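# Stand a gift box upright and open its lid

## Task

A closed gift box is lying on one side on the table. Turn it so it rests on its bottom, then open it so the lid is at least roughly vertical or tipped back further. The lid's flap is held closed by concealed magnets.

## Robot and tools

Robot: two UR-type arms, left_arm and right_arm, each ending in a sixteen-motor, four-finger hand (index, middle, ring, thumb). right_arm has a right hand and left_arm has its mirror image, a left hand. Camera names: cam_head_left and cam_head_right (a head stand behind the arms), plus cam_left_wrist and cam_right_wrist. All images are 896x504.

Scene frame: origin on the table surface, halfway between the arms. +z is up, +x points out over the table, and left_arm sits on the +y side. The base of left_arm is at about (0.021, 0.444, 0) m and the base of right_arm at about (0.034, -0.364, 0) m. Positions, quaternions (wxyz) and velocities in results use this frame. Reported poses can be off by a few cm.

Hand point axes (right hand): +z runs along the straightened fingers toward the tips, +x runs across the palm away from the thumb, and the palm surface lies at y = -0.062. On the left hand, +x points toward the thumb instead. A rigid mast sticks out near the wrist and can collide with objects.

The 48-number row: every arm-moving call uses one flat row of 48 values, each from -1 to 1, covering both arms.
- Numbers 1-6: left_arm pose offset, in the order dx, dy, dz, rx, ry, rz.
- Numbers 7-22: the left hand's sixteen motor goals.
- Numbers 23-24: left current_limit, then left speed.
- Numbers 25-48: the same layout for right_arm.

Pose offsets: they are relative, not absolute. Each counts from that arm's "Hand target" as it stood when the call began, measured along the Hand target's own axes. 1.0 equals 0.6 m of travel or 180 degrees of turn. rx, ry, rz together form a single rotation vector. Six zeros mean "go to / hold the current Hand target". Repeating an offset in a new call moves the arm again by that amount. Each control step limits commanded rotation to within 32 degrees of the measured orientation.

Hand motor order for each arm: index_mcp, index_abd, index_pip, index_dip, middle_mcp, middle_abd, middle_pip, middle_dip, ring_mcp, ring_abd, ring_pip, ring_dip, thumb_cmc, thumb_axl, thumb_mcp, thumb_ipl.
- These are absolute goal angles, scaled linearly between each hinge's two stops.
- Moving toward -1 curls the fingers toward the palm.
- Straight settings: mcp +0.75, pip +0.58, dip +0.70, abd 0.00, thumb_cmc +0.71, thumb_axl +0.68, thumb_mcp +0.23, thumb_ipl +0.17.
- A 0 is a real goal, not "no change". To leave a hand untouched, copy back its hand_goal, hand_current_limit and hand_speed from the last result.

current_limit and speed:
- current_limit maps -1..+1 linearly to 0..550 mA.
- speed sets how fast each motor's goal advances: (speed+1)/2 of 8.5 rad/s.
- They start at +0.4 and -0.6 and stay as last written.

execute_actions(actions, cameras):
- actions is a list of actions. Each action is a list of up to 15 rows, and each row lasts 1/30 s.
- If an action has fewer rows, its final row is held for the remaining steps.
- Every row in one action counts from the pose at that action's start.
- An empty list returns state plus all camera images.
- cameras is a list of names, ["all"], or [].

move(target, speed, blend, stop_force, zero, blocking, cameras):
- target is one 48-number row or a list of up to 15 rows. Every row is an offset from the same starting Hand targets.
- The hand point travels in a straight line, with the fingers set by the hand numbers.
- speed: m/s, 0.002 to 3.6, default 0.25. It can be one value or one per target.
- blend: corner rounding in m for lists; 0 means stop at each target.
- stop_force: 3 to 120 N, shared by both arms. An arm's path stops once its wrist sensor feels that much push against its motion, and the arm backs off slightly. Do not rely on it for light objects, for turning moves, or when pulling away from a contact.
- zero: default true, re-zeroes the wrist sensor before the move.
- blocking=false returns early; it cannot be combined with stop_force.
- All paths last at least 0.5 s and at most 10 s. Paths do not avoid obstacles. Keep arms away from their own bases.
- The result includes a "move:" line. Endings include done, off_target, moving, held and fault. limits=paced means the command was clipped; limits=held means steps were withheld.

Other tools:
- wait(seconds 0-10) lets the scene run with arms holding.
- stop() brakes a running move.
- zoom_image(camera, region [x0,y0,x1,y1] in pixels, at most 504 per side) enlarges part of the newest image.
- zero_wrist_force(arm) re-zeroes that arm's sensor.
- read_manual() returns licence text only.
- finished_scene(scene) ends the scene for good; the goal must hold with the robot let go.

Reading results:
- Hand target: the last commanded pose, which is the base for the next offsets. The measured hand point often rests a little short of it.
- Joint positions, velocities and torques.
- Wrist force and torque in the hand point's axes, plus the peak since the last reading.
- hand_goal, hand_measured, hand_current_ma and hand_state per motor. hand_state is one of moving, goal, blocked or overload.
- Also: motor temperatures, and possibly MOTOR HOT, fault lines or HAND FAULT lines.

Things to avoid:
- Torque fault: contact torque reaching 138 N m on the large joints or 25.7 N m on the wrists stops that arm for 10 s.
- Force fault: roughly 150 N of outside force on an arm stops it the same way. The arms are stiff, so commanding even a little past a firm surface can trip this.
- Gripper overload: a finger motor pulling 495 mA or more for 5 s shuts down for 10 s.
- Heat: motors overheat from stretched poses or pushing against something. 85 °C brakes the arm for 30-60 s.
- Arm-to-arm contact: do not let the arms hit or press each other, and do not let one hand grip the other.
- Objects: do not drop the box, slam it, or push it off the table. Anything left off the table fails the task.
- Prefer slow, smooth approaches with stop_force when making contact.

Each tool is called as name(argument=value, ...), one argument or row to a line, values as JSON.

## Session

execute_actions(
  actions=[],
)

Scene clock: 0.00 s.
left_arm: end_effector_position=(+0.4275, +0.5289, +0.2300) hand_goal=(+0.754, +0.000, +0.576, +0.696, +0.754, +0.000, +0.576, +0.696, +0.754, +0.000, +0.576, +0.696, +0.714, +0.678, +0.226, +0.168) hand_measured=(+0.754, +0.000, +0.576, +0.696, +0.754, +0.000, +0.576, +0.696, +0.754, +0.000, +0.576, +0.696, +0.714, +0.678, +0.226, +0.168) hand_current_ma=(+0, +0, +0, +0, +0, +0, +0, +0, +0, +0, +0, +0, +0, +0, +0, +0) hand_state=(goal, goal, goal, goal, goal, goal, goal, goal, goal, goal, goal, goal, goal, goal, goal, goal) hand_current_limit=0.40 hand_speed=-0.60 end_effector_quat_wxyz=(+0.000, +0.001, +1.000, +0.000) | right_arm: end_effector_position=(+0.4442, -0.4297, +0.2300) hand_goal=(+0.754, +0.000, +0.576, +0.696, +0.754, +0.000, +0.576, +0.696, +0.754, +0.000, +0.576, +0.696, +0.714, +0.678, +0.226, +0.168) hand_measured=(+0.754, +0.000, +0.576, +0.696, +0.754, +0.000, +0.576, +0.696, +0.754, +0.000, +0.576, +0.696, +0.714, +0.678, +0.226, +0.168) hand_current_ma=(+0, +0, +0, +0, +0, +0, +0, +0, +0, +0, +0, +0, +0, +0, +0, +0) hand_state=(goal, goal, goal, goal, goal, goal, goal, goal, goal, goal, goal, goal, goal, goal, goal, goal) hand_current_limit=0.40 hand_speed=-0.60 end_effector_quat_wxyz=(+0.000, +1.000, +0.023, +0.000)
Joint positions: left_arm=[3.458 -1.419 -2.042 -1.252 1.571 -1.255] | right_arm=[-0.316 -1.723 2.042 -1.89 -1.571 1.255]
Joint velocities: within noise
Joint torques (N m): no reading
Motor temperatures (°C): left_arm=[25 29 24 32 37 31] | right_arm=[28 30 28 30 31 31]
Wrist force (N): no reading
Wrist torque (N m): no reading
Wrist force, peak (N): no reading
Hand target: left_arm +0.4275, +0.5289, +0.2300; +0.000, +0.001, +1.000, +0.000 | right_arm +0.4442, -0.4297, +0.2300; +0.000, +1.000, +0.023, +0.000

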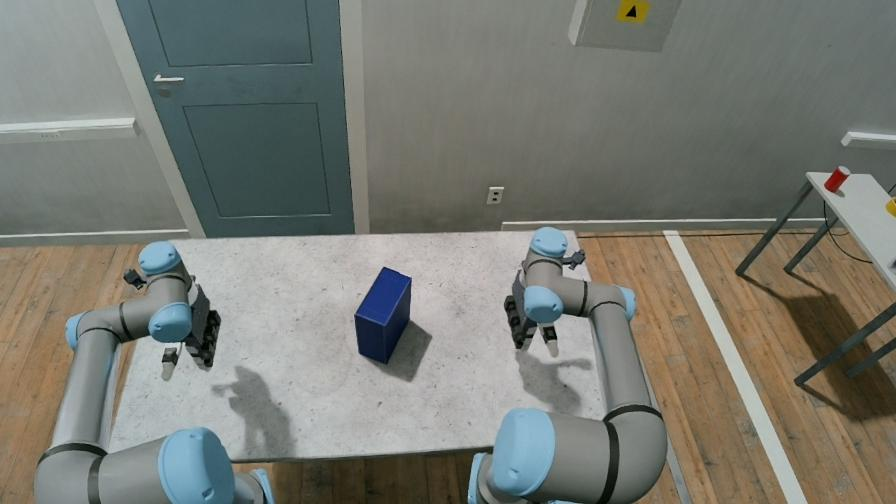

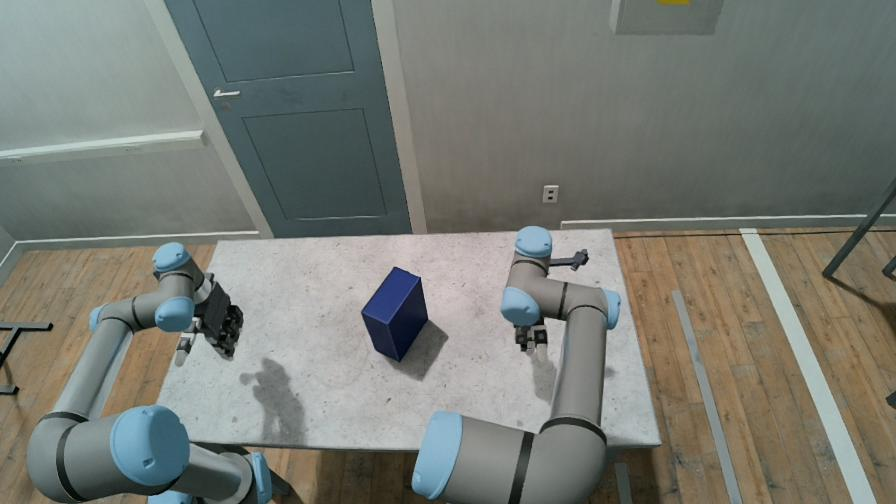

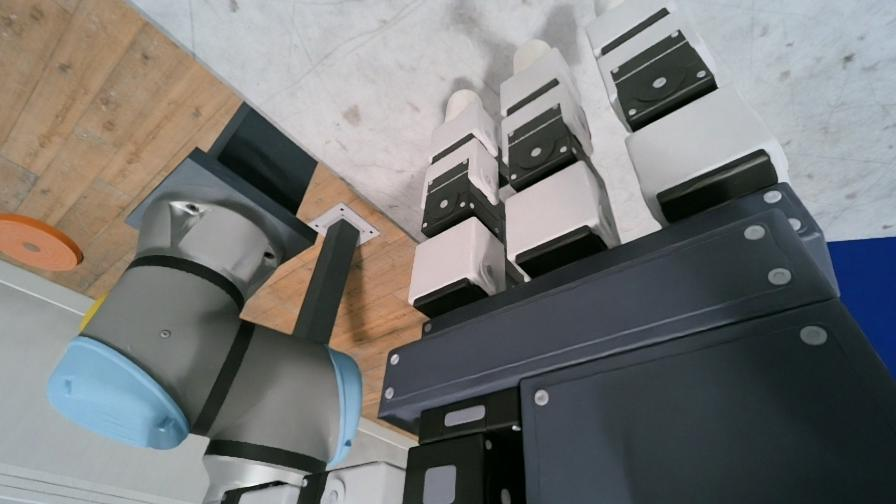

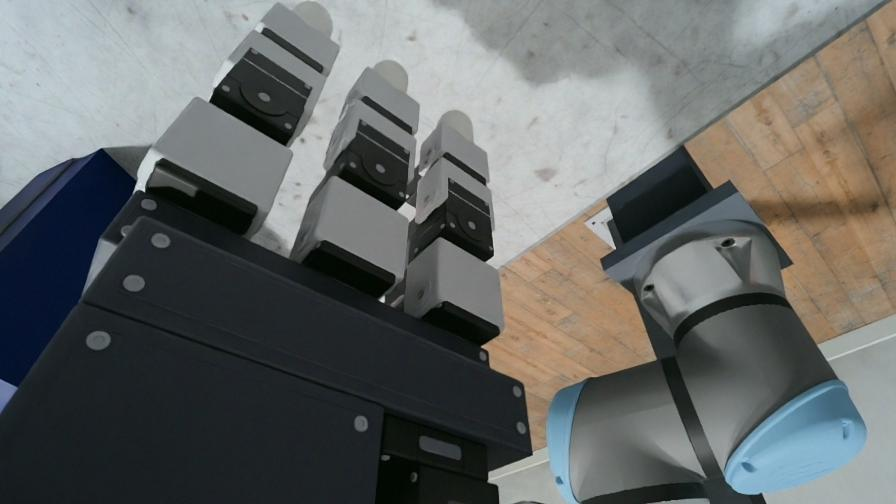

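zoom_image(
  camera="cam_head_left",
  region=[320, 240, 460, 390],
)

zoom_image(
  camera="cam_head_right",
  region=[330, 240, 470, 390],
)

zoom_image(
  camera="cam_right_wrist",
  region=[0, 120, 200, 440],
)

Scaled by 3.360 from the camera's 896x504 image, which has a finer 1280x720 frame.

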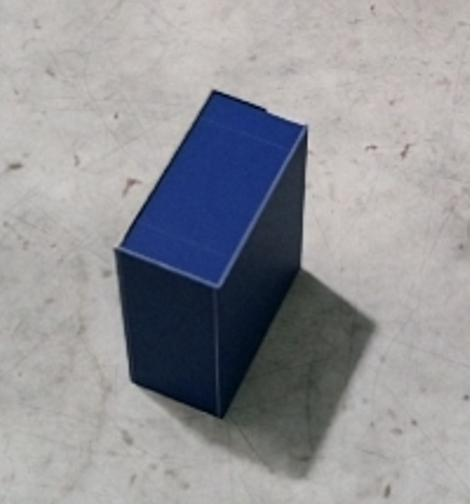

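Scaled by 3.360 from the camera's 896x504 image, which has a finer 1280x720 frame.

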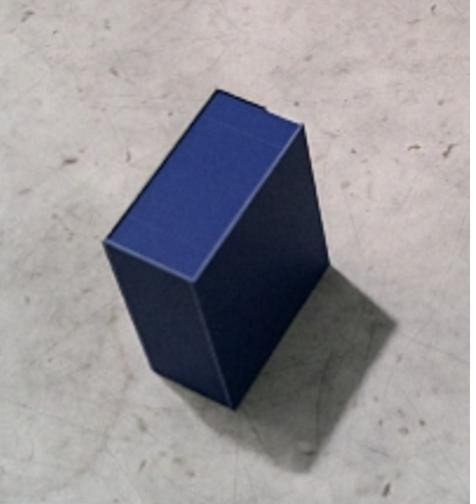

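Scaled by 1.575 from the camera's 896x504 image, which has a finer 1280x720 frame.

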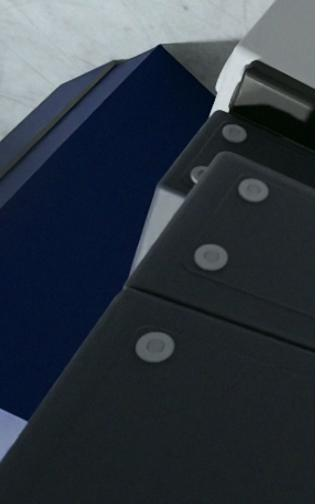

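move(
  target=[0,0,0,0,0,0,0.754,0,0.576,0.696,0.754,0,0.576,0.696,0.754,0,0.576,0.696,0.714,0.678,0.226,0.168,0.4,-0.6,0.193,-0.475,-0.367,0,0,0,0.754,0,0.576,0.696,0.754,0,0.576,0.696,0.754,0,0.576,0.696,0.714,0.678,0.226,0.168,0.4,-0.6],
  cameras=["all"],
)

Scene clock: 45.63 s.
left_arm: end_effector_position=(+0.4275, +0.5289, +0.2300) hand_goal=(+0.754, +0.000, +0.576, +0.696, +0.754, +0.000, +0.576, +0.696, +0.754, +0.000, +0.576, +0.696, +0.714, +0.678, +0.226, +0.168) hand_measured=(+0.754, +0.000, +0.576, +0.696, +0.754, +0.000, +0.576, +0.696, +0.754, +0.000, +0.576, +0.696, +0.714, +0.678, +0.224, +0.168) hand_current_ma=(-1, +0, +1, +0, -1, +0, +1, +0, -1, +0, +1, +0, +0, -1, -4, +0) hand_state=(goal, goal, goal, goal, goal, goal, goal, goal, goal, goal, goal, goal, goal, goal, goal, goal) hand_current_limit=0.40 hand_speed=-0.60 end_effector_quat_wxyz=(+0.000, +0.001, +1.000, +0.000) | right_arm: end_effector_position=(+0.5465, -0.1396, +0.4502) hand_goal=(+0.754, +0.000, +0.576, +0.696, +0.754, +0.000, +0.576, +0.696, +0.754, +0.000, +0.576, +0.696, +0.714, +0.678, +0.226, +0.168) hand_measured=(+0.754, +0.000, +0.576, +0.696, +0.754, +0.000, +0.576, +0.696, +0.754, +0.000, +0.576, +0.696, +0.714, +0.678, +0.224, +0.168) hand_current_ma=(-1, +0, +1, +0, -1, +0, +1, +0, -1, +0, +1, +0, +0, -1, -4, +0) hand_state=(goal, goal, goal, goal, goal, goal, goal, goal, goal, goal, goal, goal, goal, goal, goal, goal) hand_current_limit=0.40 hand_speed=-0.60 end_effector_quat_wxyz=(+0.000, +1.000, +0.023, +0.000)
Joint positions: left_arm=[3.458 -1.419 -2.042 -1.252 1.571 -1.255] | right_arm=[0.263 -1.274 0.988 -1.284 -1.571 1.834]
Joint torques (N m): left_arm=[-0.35 16.83 21.25 2.86 -0.01 0.22] | right_arm=[6.37 -21.18 -34.36 -0.46 -2.08 2.3]
Wrist force (N): left_arm=[0.0 -0.1 0.3] | right_arm=[-0.2 -0.4 0.0]
Wrist torque (N m): left_arm=[-0.04 0.01 0.01] | right_arm=[-0.04 0.05 -0.05]
Wrist force, peak (N): left_arm=[-0.5 0.1 0.3] | right_arm=[0.2 -0.9 -1.0]
Hand target: left_arm +0.4275, +0.5289, +0.2300; +0.000, +0.001, +1.000, +0.000 | right_arm +0.5466, -0.1396, +0.4502; +0.000, +1.000, +0.023, +0.000
Off the commanded pose: left_arm 0.000 m, 0 deg | right_arm 0.000 m, 0 deg.
move: done

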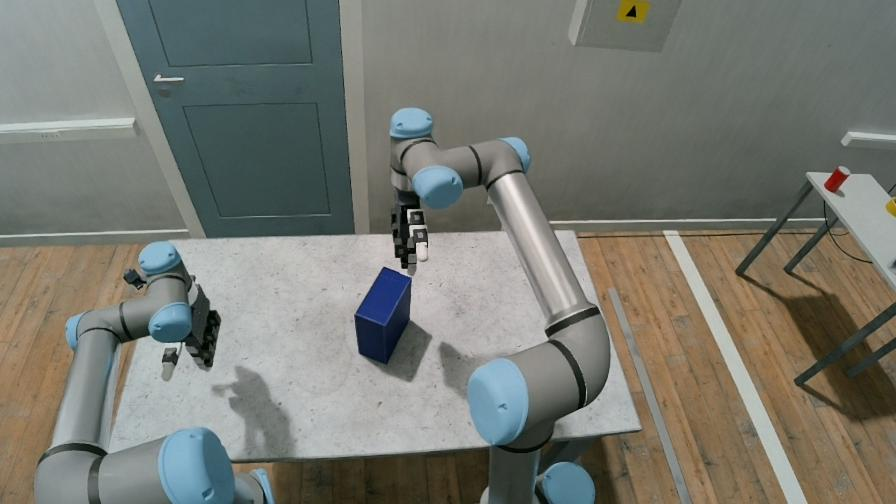

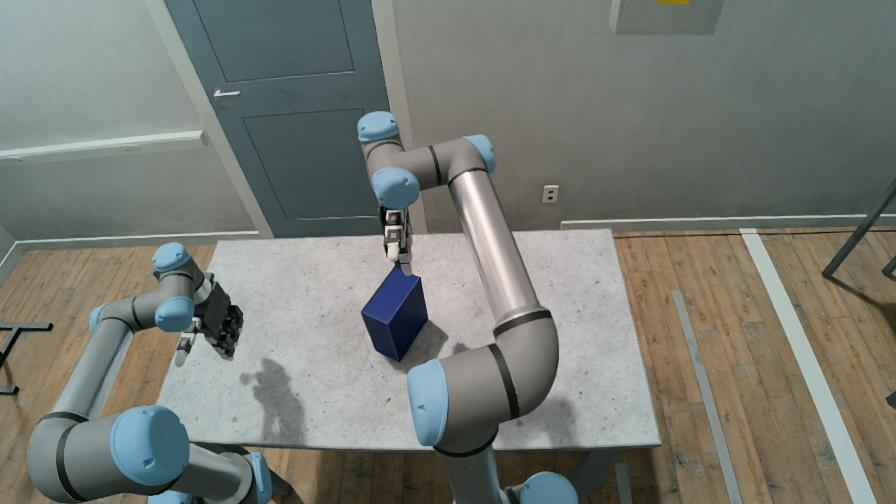

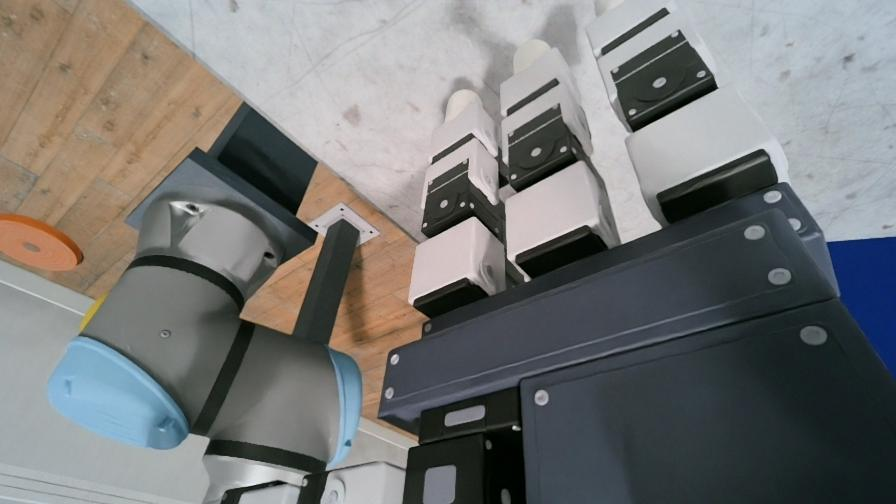

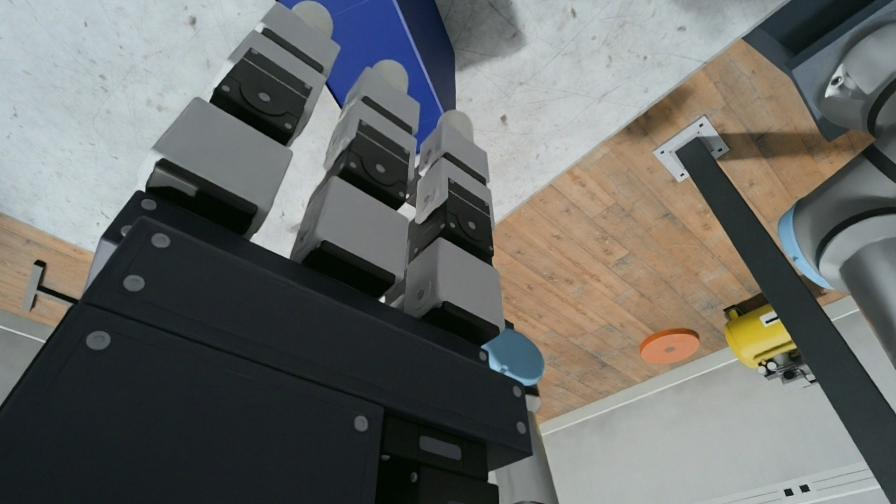

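move(
  target=[0,0,0,0,0,0,0.754,0,0.576,0.696,0.754,0,0.576,0.696,0.754,0,0.576,0.696,0.714,0.678,0.226,0.168,0.4,-0.6,0.1,0.17,0,0,0,0,-0.3,0,-0.4,0,-0.3,0,-0.4,0,-0.3,0,-0.4,0,0.714,0.678,0.226,0.168,0.4,0],
  cameras=["cam_right_wrist","cam_head_left"],
)

zoom_image(
  camera="cam_right_wrist",
  region=[200, 0, 600, 300],
)

Scene clock: 57.00 s.
left_arm: end_effector_position=(+0.4275, +0.5289, +0.2300) hand_goal=(+0.754, +0.000, +0.576, +0.696, +0.754, +0.000, +0.576, +0.696, +0.754, +0.000, +0.576, +0.696, +0.714, +0.678, +0.226, +0.168) hand_measured=(+0.754, +0.000, +0.576, +0.696, +0.754, +0.000, +0.576, +0.696, +0.754, +0.000, +0.576, +0.696, +0.714, +0.678, +0.224, +0.168) hand_current_ma=(-1, +0, +1, +0, -1, +0, +1, +0, -1, +0, +1, +0, +0, -1, -4, +0) hand_state=(goal, goal, goal, goal, goal, goal, goal, goal, goal, goal, goal, goal, goal, goal, goal, goal) hand_current_limit=0.40 hand_speed=-0.60 end_effector_quat_wxyz=(+0.000, +0.001, +1.000, +0.000) | right_arm: end_effector_position=(+0.6111, -0.2386, +0.4502) hand_goal=(-0.300, +0.000, -0.400, +0.000, -0.300, +0.000, -0.400, +0.000, -0.300, +0.000, -0.400, +0.000, +0.714, +0.678, +0.226, +0.168) hand_measured=(-0.282, +0.000, -0.396, +0.002, -0.282, +0.000, -0.394, +0.002, -0.282, +0.000, -0.396, +0.002, +0.714, +0.678, +0.224, +0.168) hand_current_ma=(+50, +0, +8, +5, +45, +0, +9, +5, +46, +0, +9, +5, +0, -1, -4, +0) hand_state=(goal, goal, goal, goal, goal, goal, goal, goal, goal, goal, goal, goal, goal, goal, goal, goal) hand_current_limit=0.40 hand_speed=0.00 end_effector_quat_wxyz=(+0.000, +1.000, +0.023, +0.000)
Joint positions: left_arm=[3.458 -1.419 -2.042 -1.252 1.571 -1.255] | right_arm=[0.081 -1.226 0.922 -1.267 -1.571 1.652]
Joint torques (N m): left_arm=[-0.55 17.95 20.17 2.76 0.05 0.17] | right_arm=[-5.87 -23 -35.14 -0.33 2.71 -1.8]
Wrist force (N): left_arm=[-0.2 0.1 0.2] | right_arm=[0.0 -0.3 -0.1]
Wrist torque (N m): left_arm=[0.00 0.03 -0.02] | right_arm=[0.13 0.08 0.13]
Wrist force, peak (N): left_arm=[0.5 -0.2 0.0] | right_arm=[-0.8 -1.8 0.1]
Hand target: left_arm +0.4275, +0.5289, +0.2300; +0.000, +0.001, +1.000, +0.000 | right_arm +0.6112, -0.2387, +0.4502; +0.000, +1.000, +0.023, +0.000
Off the commanded pose: left_arm 0.000 m, 0 deg | right_arm 0.000 m, 0 deg.
move: done
Images, in order (width x height): cam_head_left 896x504, cam_right_wrist 896x504.

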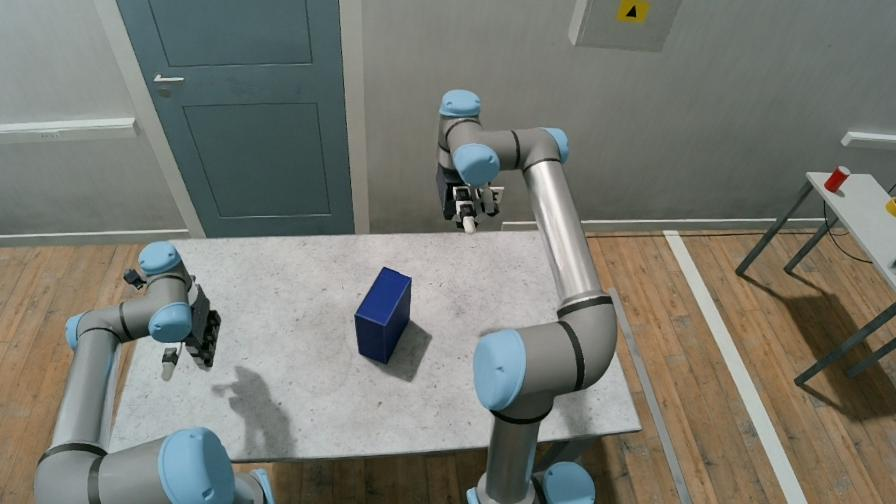

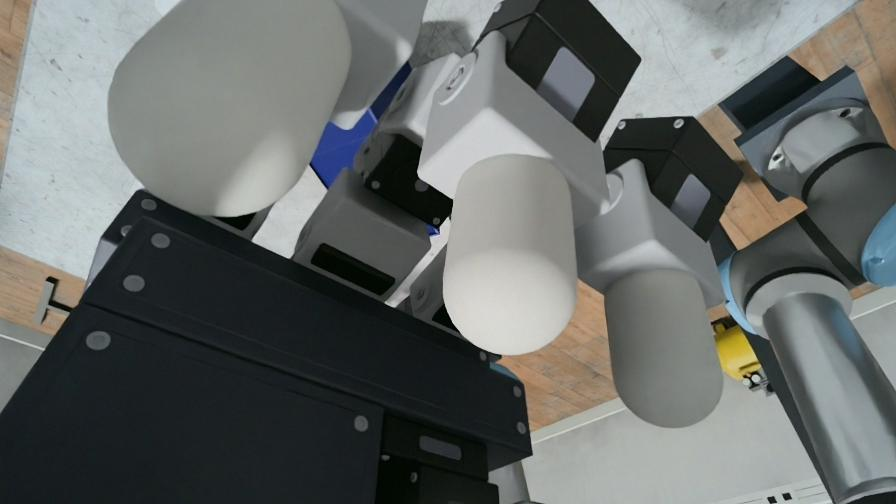

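Scaled by 1.260 from the camera's 896x504 image, which has a finer 1280x720 frame.

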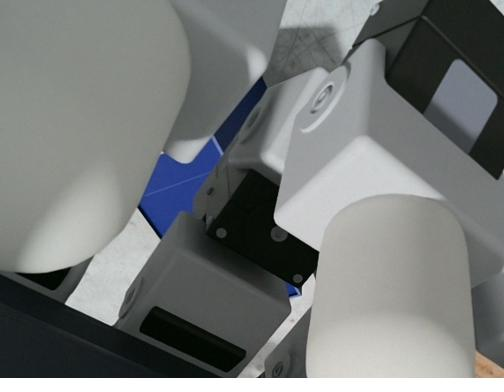

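move(
  target=[0,0,0,0,0,0,0.754,0,0.576,0.696,0.754,0,0.576,0.696,0.754,0,0.576,0.696,0.714,0.678,0.226,0.168,0.4,-0.6,-0.25,0.25,0,0,0,0,0.754,0,0.576,0.696,0.754,0,0.576,0.696,0.754,0,0.576,0.696,0.714,0.678,0.226,0.168,0.4,0],
  cameras=["cam_right_wrist"],
)

zoom_image(
  camera="cam_right_wrist",
  region=[0, 0, 400, 300],
)

Scene clock: 77.47 s.
left_arm: end_effector_position=(+0.4275, +0.5289, +0.2300) hand_goal=(+0.754, +0.000, +0.576, +0.696, +0.754, +0.000, +0.576, +0.696, +0.754, +0.000, +0.576, +0.696, +0.714, +0.678, +0.226, +0.168) hand_measured=(+0.754, +0.000, +0.576, +0.696, +0.754, +0.000, +0.576, +0.696, +0.754, +0.000, +0.576, +0.696, +0.714, +0.678, +0.224, +0.168) hand_current_ma=(-1, +0, +1, +0, -1, +0, +1, +0, -1, +0, +1, +0, +0, -1, -4, +0) hand_state=(goal, goal, goal, goal, goal, goal, goal, goal, goal, goal, goal, goal, goal, goal, goal, goal) hand_current_limit=0.40 hand_speed=-0.60 end_effector_quat_wxyz=(+0.000, +0.001, +1.000, +0.000) | right_arm: end_effector_position=(+0.4685, -0.3954, +0.4502) hand_goal=(+0.754, +0.000, +0.576, +0.696, +0.754, +0.000, +0.576, +0.696, +0.754, +0.000, +0.576, +0.696, +0.714, +0.678, +0.226, +0.168) hand_measured=(+0.750, +0.000, +0.574, +0.694, +0.752, +0.000, +0.574, +0.694, +0.752, +0.000, +0.574, +0.694, +0.714, +0.678, +0.224, +0.168) hand_current_ma=(-5, +0, -3, -4, -5, +0, -4, -4, -5, +0, -4, -4, +0, -1, -4, +0) hand_state=(goal, goal, goal, goal, goal, goal, goal, goal, goal, goal, goal, goal, goal, goal, goal, goal) hand_current_limit=0.40 hand_speed=0.00 end_effector_quat_wxyz=(+0.000, +1.000, +0.023, +0.000)
Joint positions: left_arm=[3.458 -1.419 -2.042 -1.252 1.571 -1.255] | right_arm=[-0.224 -1.675 1.431 -1.327 -1.571 1.347]
Joint torques (N m): left_arm=[-0.68 17.55 20.78 2.93 -0.08 0.33] | right_arm=[-6.12 -28.7 -15.43 -4.21 2.73 -1.78]
Wrist force (N): left_arm=[0.0 0.0 0.0] | right_arm=[0.1 0.0 -0.3]
Wrist torque (N m): left_arm=[-0.01 0.00 0.01] | right_arm=[-0.01 0.03 0.10]
Wrist force, peak (N): left_arm=[-0.3 0.2 0.3] | right_arm=[-0.1 -1.8 -0.1]
Hand target: left_arm +0.4275, +0.5289, +0.2300; +0.000, +0.001, +1.000, +0.000 | right_arm +0.4684, -0.3955, +0.4502; +0.000, +1.000, +0.023, +0.000
Off the commanded pose: left_arm 0.000 m, 0 deg | right_arm 0.000 m, 0 deg.
move: done
Images, in order (width x height): cam_right_wrist 896x504.

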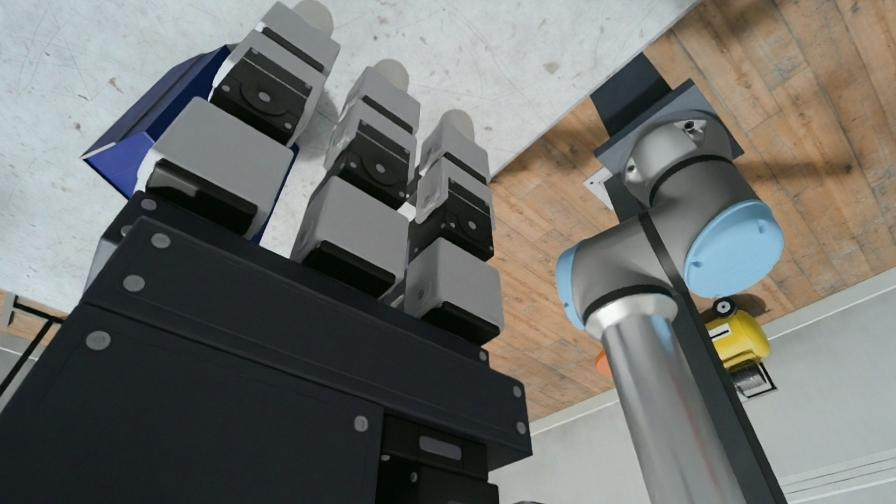

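Scaled by 1.260 from the camera's 896x504 image, which has a finer 1280x720 frame.

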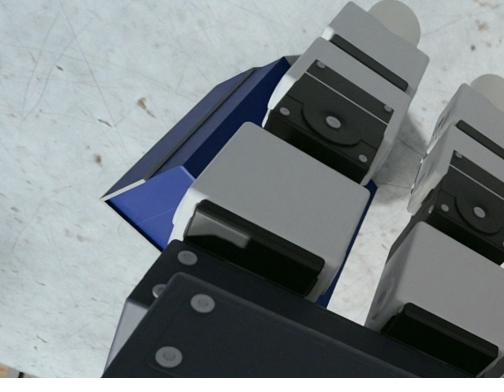

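move(
  target=[0,0,0,0,0,0,0.754,0,0.576,0.696,0.754,0,0.576,0.696,0.754,0,0.576,0.696,0.714,0.678,0.226,0.168,0.4,-0.6,-0.187,-0.158,0.167,0,0,0,0.754,0,0.576,0.696,0.754,0,0.576,0.696,0.754,0,0.576,0.696,0.714,0.678,0.226,0.168,0.4,0],
  cameras=["cam_right_wrist"],
)

zoom_image(
  camera="cam_right_wrist",
  region=[0, 0, 400, 300],
)

move(
  target=[0,0,0,0,0,0,0.754,0,0.576,0.696,0.754,0,0.576,0.696,0.754,0,0.576,0.696,0.714,0.678,0.226,0.168,0.4,-0.6,0.757,-0.207,0,0,0,-0.5,0.754,0,0.576,0.696,0.754,0,0.576,0.696,0.754,0,0.576,0.696,0.714,0.678,0.226,0.168,0.4,0],
  cameras=["cam_right_wrist","cam_head_left"],
)

zoom_image(
  camera="cam_right_wrist",
  region=[0, 0, 400, 300],
)

Scene clock: 124.80 s.
left_arm: end_effector_position=(+0.4275, +0.5289, +0.2300) hand_goal=(+0.754, +0.000, +0.576, +0.696, +0.754, +0.000, +0.576, +0.696, +0.754, +0.000, +0.576, +0.696, +0.714, +0.678, +0.226, +0.168) hand_measured=(+0.754, +0.000, +0.576, +0.696, +0.754, +0.000, +0.576, +0.696, +0.754, +0.000, +0.576, +0.696, +0.714, +0.678, +0.224, +0.168) hand_current_ma=(-1, +0, +1, +0, -1, +0, +1, +0, -1, +0, +1, +0, +0, -1, -4, +0) hand_state=(goal, goal, goal, goal, goal, goal, goal, goal, goal, goal, goal, goal, goal, goal, goal, goal) hand_current_limit=0.40 hand_speed=-0.60 end_effector_quat_wxyz=(+0.000, +0.001, +1.000, +0.000) | right_arm: end_effector_position=(+0.3520, -0.3061, +0.3501) hand_goal=(+0.754, +0.000, +0.576, +0.696, +0.754, +0.000, +0.576, +0.696, +0.754, +0.000, +0.576, +0.696, +0.714, +0.678, +0.226, +0.168) hand_measured=(+0.750, +0.000, +0.574, +0.694, +0.752, +0.000, +0.574, +0.694, +0.752, +0.000, +0.574, +0.694, +0.714, +0.678, +0.224, +0.168) hand_current_ma=(-5, +0, -3, -4, -5, +0, -4, -4, -5, +0, -4, -4, +0, -1, -4, +0) hand_state=(goal, goal, goal, goal, goal, goal, goal, goal, goal, goal, goal, goal, goal, goal, goal, goal) hand_current_limit=0.40 hand_speed=0.00 end_effector_quat_wxyz=(+0.000, +1.000, +0.023, +0.000)
Joint positions: left_arm=[3.458 -1.419 -2.042 -1.252 1.571 -1.255] | right_arm=[-0.016 -1.934 1.883 -1.52 -1.571 1.554]
Joint torques (N m): left_arm=[-0.8 16.47 20.93 2.9 -0.1 0.11] | right_arm=[7.16 -19.84 -16.75 -4.27 -3.06 2.45]
Wrist force (N): left_arm=[0.0 0.0 0.2] | right_arm=[-0.5 -0.4 -0.5]
Wrist torque (N m): left_arm=[-0.02 0.00 0.00] | right_arm=[-0.01 0.09 -0.06]
Wrist force, peak (N): left_arm=[-0.1 -0.1 0.4] | right_arm=[-1.3 -0.9 0.3]
Hand target: left_arm +0.4275, +0.5289, +0.2300; +0.000, +0.001, +1.000, +0.000 | right_arm +0.3519, -0.3060, +0.3500; +0.000, +1.000, +0.023, +0.000
Off the commanded pose: left_arm 0.000 m, 0 deg | right_arm 0.000 m, 0 deg.
move: done
Images, in order (width x height): cam_right_wrist 896x504.

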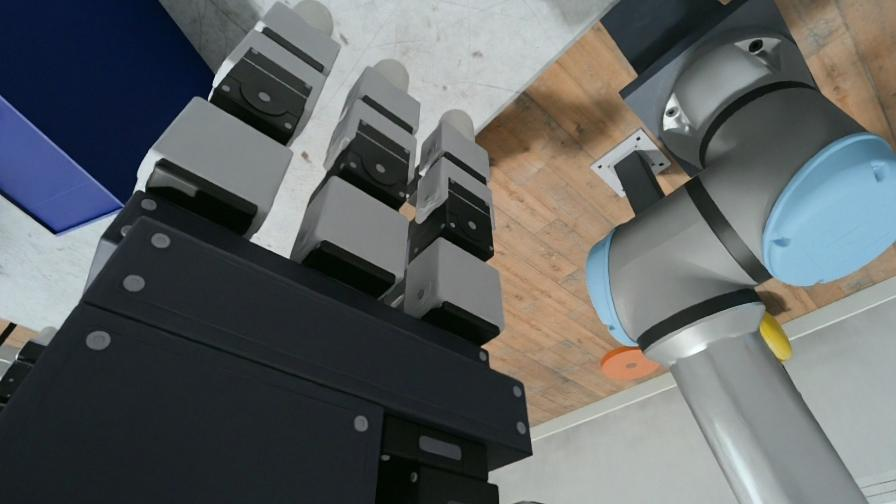

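Scaled by 1.260 from the camera's 896x504 image, which has a finer 1280x720 frame.

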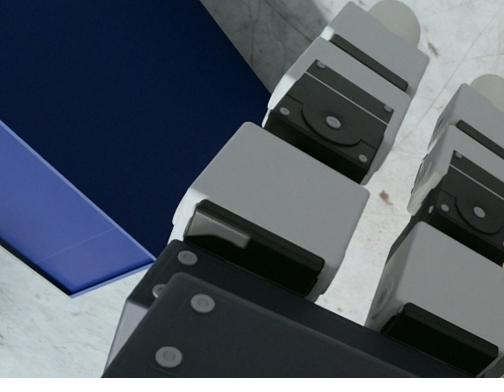

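Scene clock: 128.80 s.
left_arm: end_effector_position=(+0.4275, +0.5289, +0.2300) hand_goal=(+0.754, +0.000, +0.576, +0.696, +0.754, +0.000, +0.576, +0.696, +0.754, +0.000, +0.576, +0.696, +0.714, +0.678, +0.226, +0.168) hand_measured=(+0.754, +0.000, +0.576, +0.696, +0.754, +0.000, +0.576, +0.696, +0.754, +0.000, +0.576, +0.696, +0.714, +0.678, +0.224, +0.168) hand_current_ma=(-1, +0, +1, +0, -1, +0, +1, +0, -1, +0, +1, +0, +0, -1, -4, +0) hand_state=(goal, goal, goal, goal, goal, goal, goal, goal, goal, goal, goal, goal, goal, goal, goal, goal) hand_current_limit=0.40 hand_speed=-0.60 end_effector_quat_wxyz=(+0.000, +0.001, +1.000, +0.000) | right_arm: end_effector_position=(+0.7998, -0.1608, +0.3500) hand_goal=(+0.754, +0.000, +0.576, +0.696, +0.754, +0.000, +0.576, +0.696, +0.754, +0.000, +0.576, +0.696, +0.714, +0.678, +0.226, +0.168) hand_measured=(+0.750, +0.000, +0.574, +0.694, +0.752, +0.000, +0.574, +0.694, +0.752, +0.000, +0.574, +0.694, +0.714, +0.678, +0.224, +0.168) hand_current_ma=(-5, +0, -3, -4, -5, +0, -4, -4, -5, +0, -4, -4, +0, -1, -4, +0) hand_state=(goal, goal, goal, goal, goal, goal, goal, goal, goal, goal, goal, goal, goal, goal, goal, goal) hand_current_limit=0.40 hand_speed=0.00 end_effector_quat_wxyz=(+0.000, +0.690, +0.723, +0.000)
Joint positions: left_arm=[3.458 -1.419 -2.042 -1.252 1.571 -1.255] | right_arm=[0.081 -1.045 0.918 -1.444 -1.571 0.081]
Joint torques (N m): left_arm=[-0.02 16.73 22.38 3.24 -0.14 0.02] | right_arm=[-6.41 -30.85 -34.6 -0.35 2.89 -1.84]
Wrist force (N): left_arm=[-0.2 0.2 0.0] | right_arm=[-0.2 -0.2 -0.4]
Wrist torque (N m): left_arm=[0.01 0.03 -0.02] | right_arm=[0.00 0.05 0.09]
Wrist force, peak (N): left_arm=[-0.3 0.2 0.2] | right_arm=[-1.1 -0.2 -0.7]
Hand target: left_arm +0.4275, +0.5289, +0.2300; +0.000, +0.001, +1.000, +0.000 | right_arm +0.7998, -0.1608, +0.3500; +0.000, +0.690, +0.723, +0.000
Off the commanded pose: left_arm 0.000 m, 0 deg | right_arm 0.000 m, 0 deg.
move: done
Images, in order (width x height): cam_head_left 896x504, cam_right_wrist 896x504.

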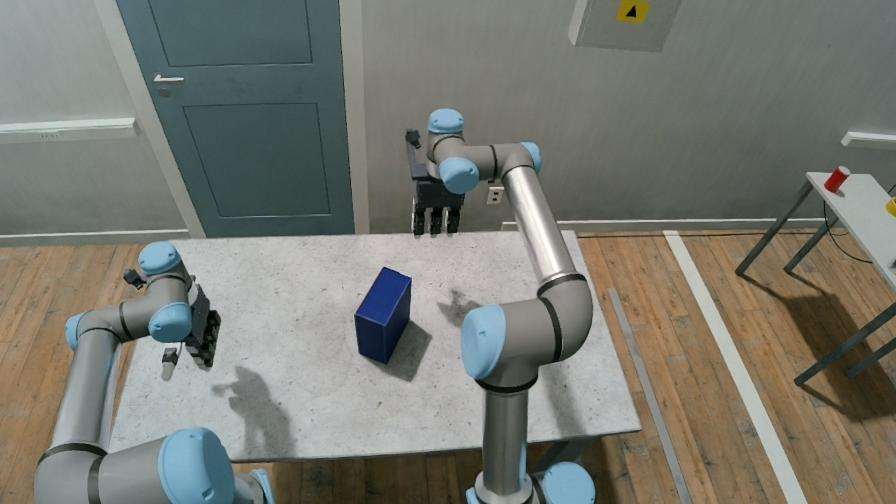

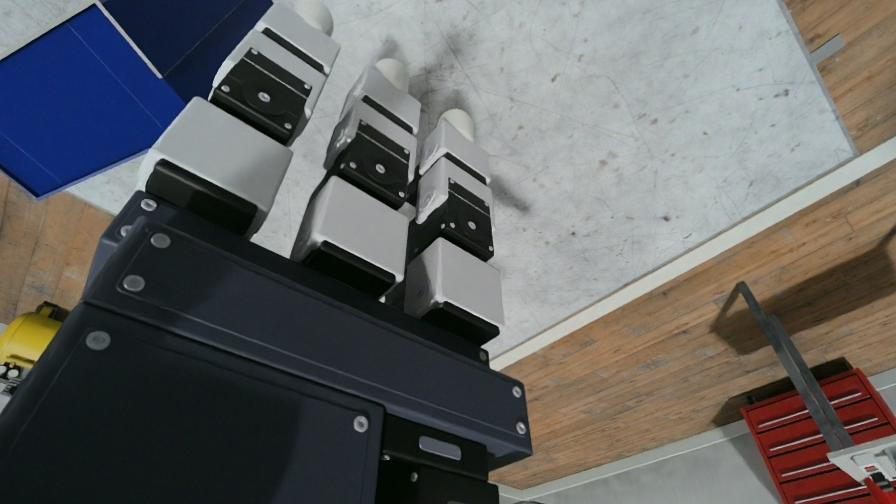

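Scaled by 1.260 from the camera's 896x504 image, which has a finer 1280x720 frame.

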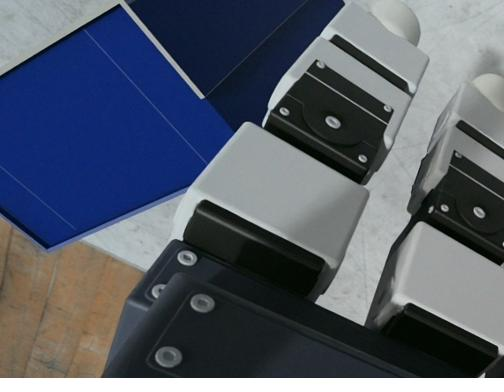

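move(
  target=[0,0,0,0,0,0,0.754,0,0.576,0.696,0.754,0,0.576,0.696,0.754,0,0.576,0.696,0.714,0.678,0.226,0.168,0.4,-0.6,0,0.12,0.13,0,0,0,0.754,0,0.576,0.696,0.754,0,0.576,0.696,0.754,0,0.576,0.696,0.714,0.678,0.226,0.168,0.4,0],
  cameras=["cam_right_wrist"],
)

zoom_image(
  camera="cam_right_wrist",
  region=[0, 0, 300, 250],
)

Scene clock: 147.47 s.
left_arm: end_effector_position=(+0.4275, +0.5289, +0.2300) hand_goal=(+0.754, +0.000, +0.576, +0.696, +0.754, +0.000, +0.576, +0.696, +0.754, +0.000, +0.576, +0.696, +0.714, +0.678, +0.226, +0.168) hand_measured=(+0.754, +0.000, +0.576, +0.696, +0.754, +0.000, +0.576, +0.696, +0.754, +0.000, +0.576, +0.696, +0.714, +0.678, +0.224, +0.168) hand_current_ma=(-1, +0, +1, +0, -1, +0, +1, +0, -1, +0, +1, +0, +0, -1, -4, +0) hand_state=(goal, goal, goal, goal, goal, goal, goal, goal, goal, goal, goal, goal, goal, goal, goal, goal) hand_current_limit=0.40 hand_speed=-0.60 end_effector_quat_wxyz=(+0.000, +0.001, +1.000, +0.000) | right_arm: end_effector_position=(+0.8717, -0.1574, +0.2720) hand_goal=(+0.754, +0.000, +0.576, +0.696, +0.754, +0.000, +0.576, +0.696, +0.754, +0.000, +0.576, +0.696, +0.714, +0.678, +0.226, +0.168) hand_measured=(+0.752, +0.000, +0.574, +0.694, +0.752, +0.000, +0.574, +0.694, +0.752, +0.000, +0.574, +0.694, +0.714, +0.678, +0.224, +0.168) hand_current_ma=(-5, +0, -3, -4, -5, +0, -4, -4, -5, +0, -4, -4, +0, -1, -5, +0) hand_state=(goal, goal, goal, goal, goal, goal, goal, goal, goal, goal, goal, goal, goal, goal, goal, goal) hand_current_limit=0.40 hand_speed=0.00 end_effector_quat_wxyz=(+0.000, +0.690, +0.723, +0.000)
Joint positions: left_arm=[3.458 -1.419 -2.042 -1.252 1.571 -1.255] | right_arm=[0.073 -0.847 0.794 -1.518 -1.571 0.073]
Joint torques (N m): left_arm=[-1.04 17.55 22.73 3.01 -0.15 0.04] | right_arm=[-5.78 -37.32 -35.93 -0.44 -1.08 0.61]
Wrist force (N): left_arm=[-0.1 -0.1 -0.3] | right_arm=[-0.5 -0.3 -0.3]
Wrist torque (N m): left_arm=[0.01 0.01 -0.01] | right_arm=[-0.05 0.08 0.08]
Wrist force, peak (N): left_arm=[0.1 0.4 0.1] | right_arm=[0.0 -0.9 -1.3]
Hand target: left_arm +0.4275, +0.5289, +0.2300; +0.000, +0.001, +1.000, +0.000 | right_arm +0.8717, -0.1575, +0.2720; +0.000, +0.690, +0.723, +0.000
Off the commanded pose: left_arm 0.000 m, 0 deg | right_arm 0.000 m, 0 deg.
move: done
Images, in order (width x height): cam_right_wrist 896x504.

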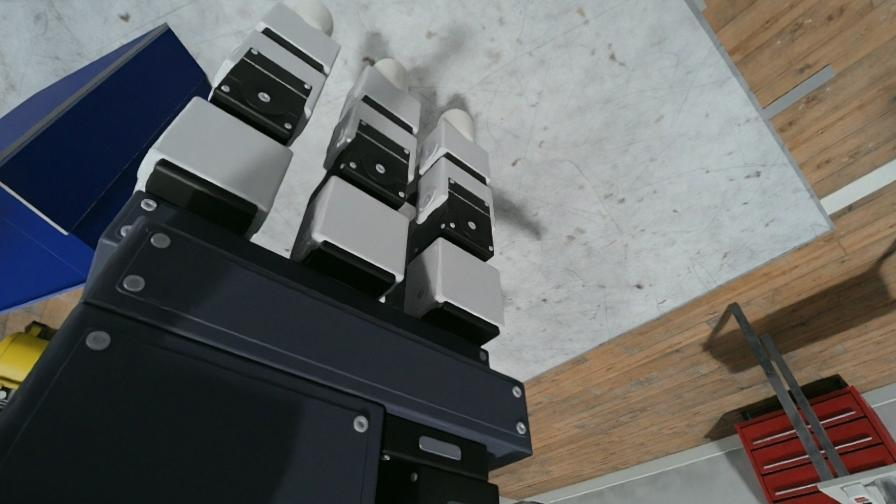

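Scaled by 1.680 from the camera's 896x504 image, which has a finer 1280x720 frame.

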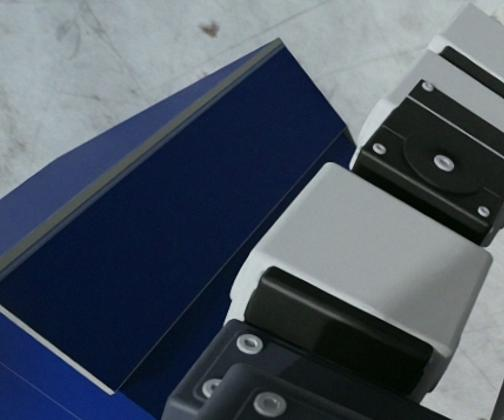

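move(
  target=[
    [0,0,0,0,0,0,0.754,0,0.576,0.696,0.754,0,0.576,0.696,0.754,0,0.576,0.696,0.714,0.678,0.226,0.168,0.4,-0.6,0,0,-0.25,0,0,0,0.754,0,0.576,0.696,0.754,0,0.576,0.696,0.754,0,0.576,0.696,0.714,0.678,0.226,0.168,0.4,0],
    [0,0,0,0,0,0,0.754,0,0.576,0.696,0.754,0,0.576,0.696,0.754,0,0.576,0.696,0.714,0.678,0.226,0.168,0.4,-0.6,-0.204,-0.73,-0.213,0,0,0.66,0.754,0,0.576,0.696,0.754,0,0.576,0.696,0.754,0,0.576,0.696,0.714,0.678,0.226,0.168,0.4,0],
    [0,0,0,0,0,0,0.754,0,0.576,0.696,0.754,0,0.576,0.696,0.754,0,0.576,0.696,0.714,0.678,0.226,0.168,0.4,-0.6,-0.0577,-0.758,-0.018,0,0,0.66,0.754,0,0.576,0.696,0.754,0,0.576,0.696,0.754,0,0.576,0.696,0.714,0.678,0.226,0.168,0.4,0],
  ],
  blend=[0.05,0.03,0],
  cameras=["all"],
)

Scene clock: 381.53 s.
left_arm: end_effector_position=(+0.4275, +0.5289, +0.2300) hand_goal=(+0.754, +0.000, +0.576, +0.696, +0.754, +0.000, +0.576, +0.696, +0.754, +0.000, +0.576, +0.696, +0.714, +0.678, +0.226, +0.168) hand_measured=(+0.754, +0.000, +0.576, +0.696, +0.754, +0.000, +0.576, +0.696, +0.754, +0.000, +0.576, +0.696, +0.714, +0.678, +0.224, +0.168) hand_current_ma=(-1, +0, +1, +0, -1, +0, +1, +0, -1, +0, +1, +0, +0, -1, -4, +0) hand_state=(goal, goal, goal, goal, goal, goal, goal, goal, goal, goal, goal, goal, goal, goal, goal, goal) hand_current_limit=0.40 hand_speed=-0.60 end_effector_quat_wxyz=(+0.000, +0.001, +1.000, +0.000) | right_arm: end_effector_position=(+0.4190, -0.2133, +0.2829) hand_goal=(+0.754, +0.000, +0.576, +0.696, +0.754, +0.000, +0.576, +0.696, +0.754, +0.000, +0.576, +0.696, +0.714, +0.678, +0.226, +0.168) hand_measured=(+0.752, +0.000, +0.574, +0.694, +0.752, +0.000, +0.574, +0.694, +0.752, +0.000, +0.574, +0.694, +0.714, +0.678, +0.224, +0.168) hand_current_ma=(-5, +0, -3, -4, -5, +0, -4, -4, -5, +0, -4, -4, +0, -1, -5, +0) hand_state=(goal, goal, goal, goal, goal, goal, goal, goal, goal, goal, goal, goal, goal, goal, goal, goal) hand_current_limit=0.40 hand_speed=0.00 end_effector_quat_wxyz=(+0.000, +0.974, -0.226, +0.000)
Joint positions: left_arm=[3.458 -1.419 -2.042 -1.252 1.571 -1.255] | right_arm=[0.135 -1.595 1.787 -1.763 -1.571 2.208]
Joint torques (N m): left_arm=[-1.36 17.03 22.32 3.19 -0.19 0] | right_arm=[6.36 -8.45 -15.8 -4.34 -3.12 2.31]
Wrist force (N): left_arm=[-0.2 0.1 0.1] | right_arm=[-0.6 0.0 -0.2]
Wrist torque (N m): left_arm=[0.00 0.03 -0.02] | right_arm=[-0.01 0.09 -0.13]
Wrist force, peak (N): left_arm=[-0.5 0.3 -0.1] | right_arm=[-0.8 -0.9 0.9]
Hand target: left_arm +0.4275, +0.5289, +0.2300; +0.000, +0.001, +1.000, +0.000 | right_arm +0.4191, -0.2132, +0.2828; +0.000, +0.974, -0.226, +0.000
Off the commanded pose: left_arm 0.000 m, 0 deg | right_arm 0.000 m, 0 deg.
move: done

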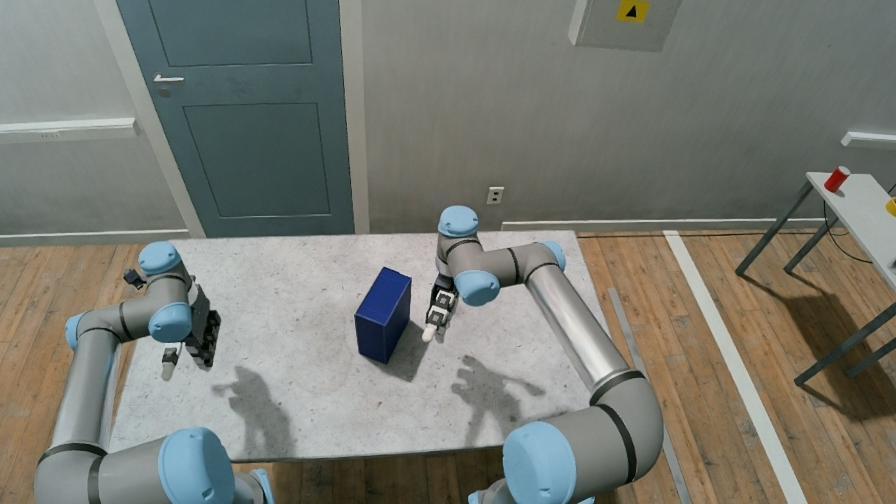

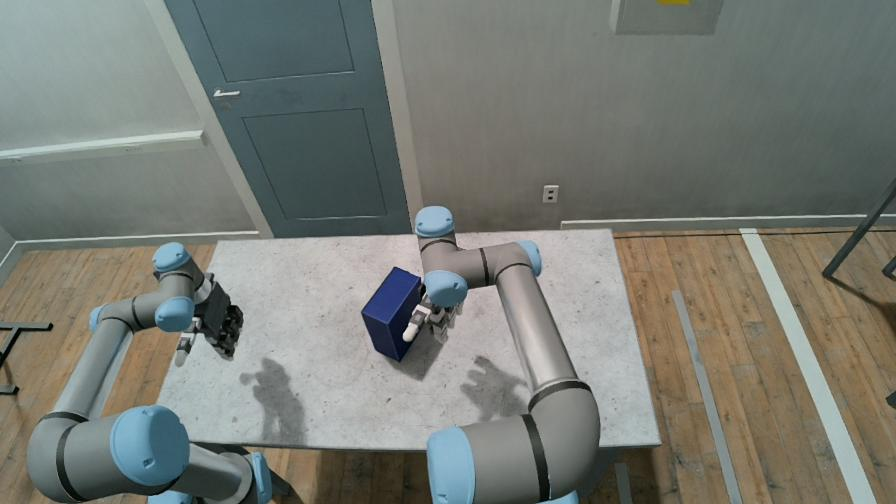

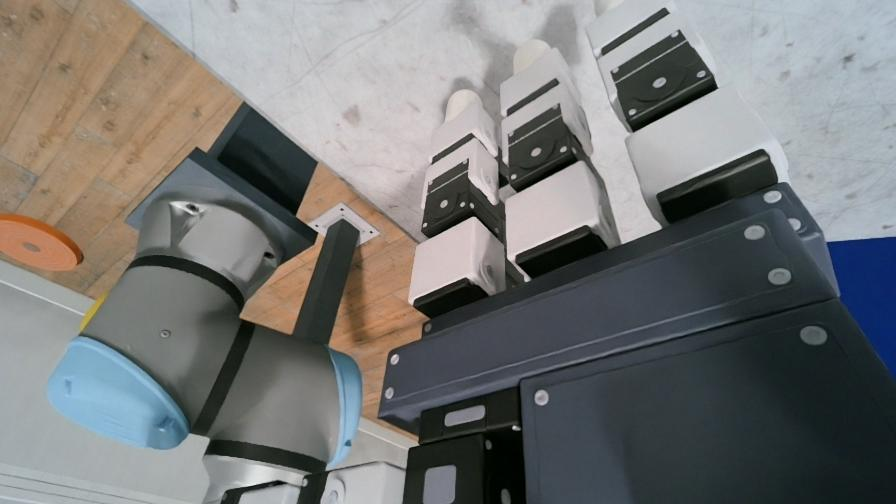

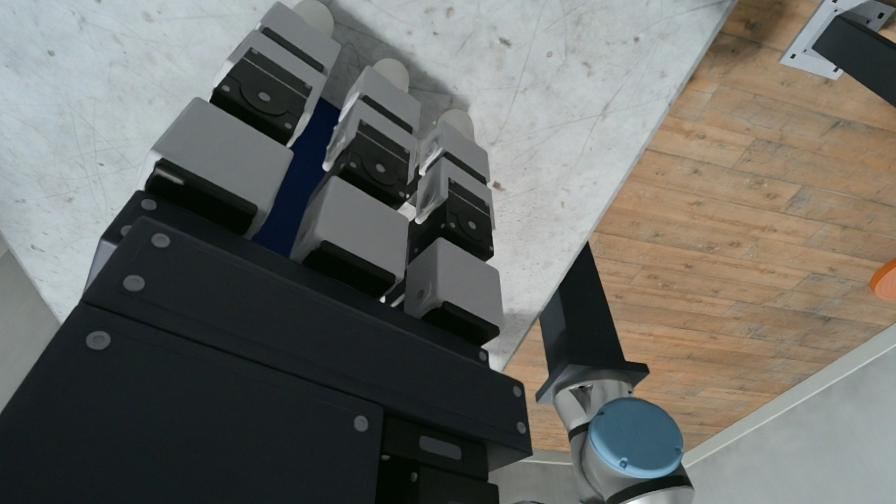

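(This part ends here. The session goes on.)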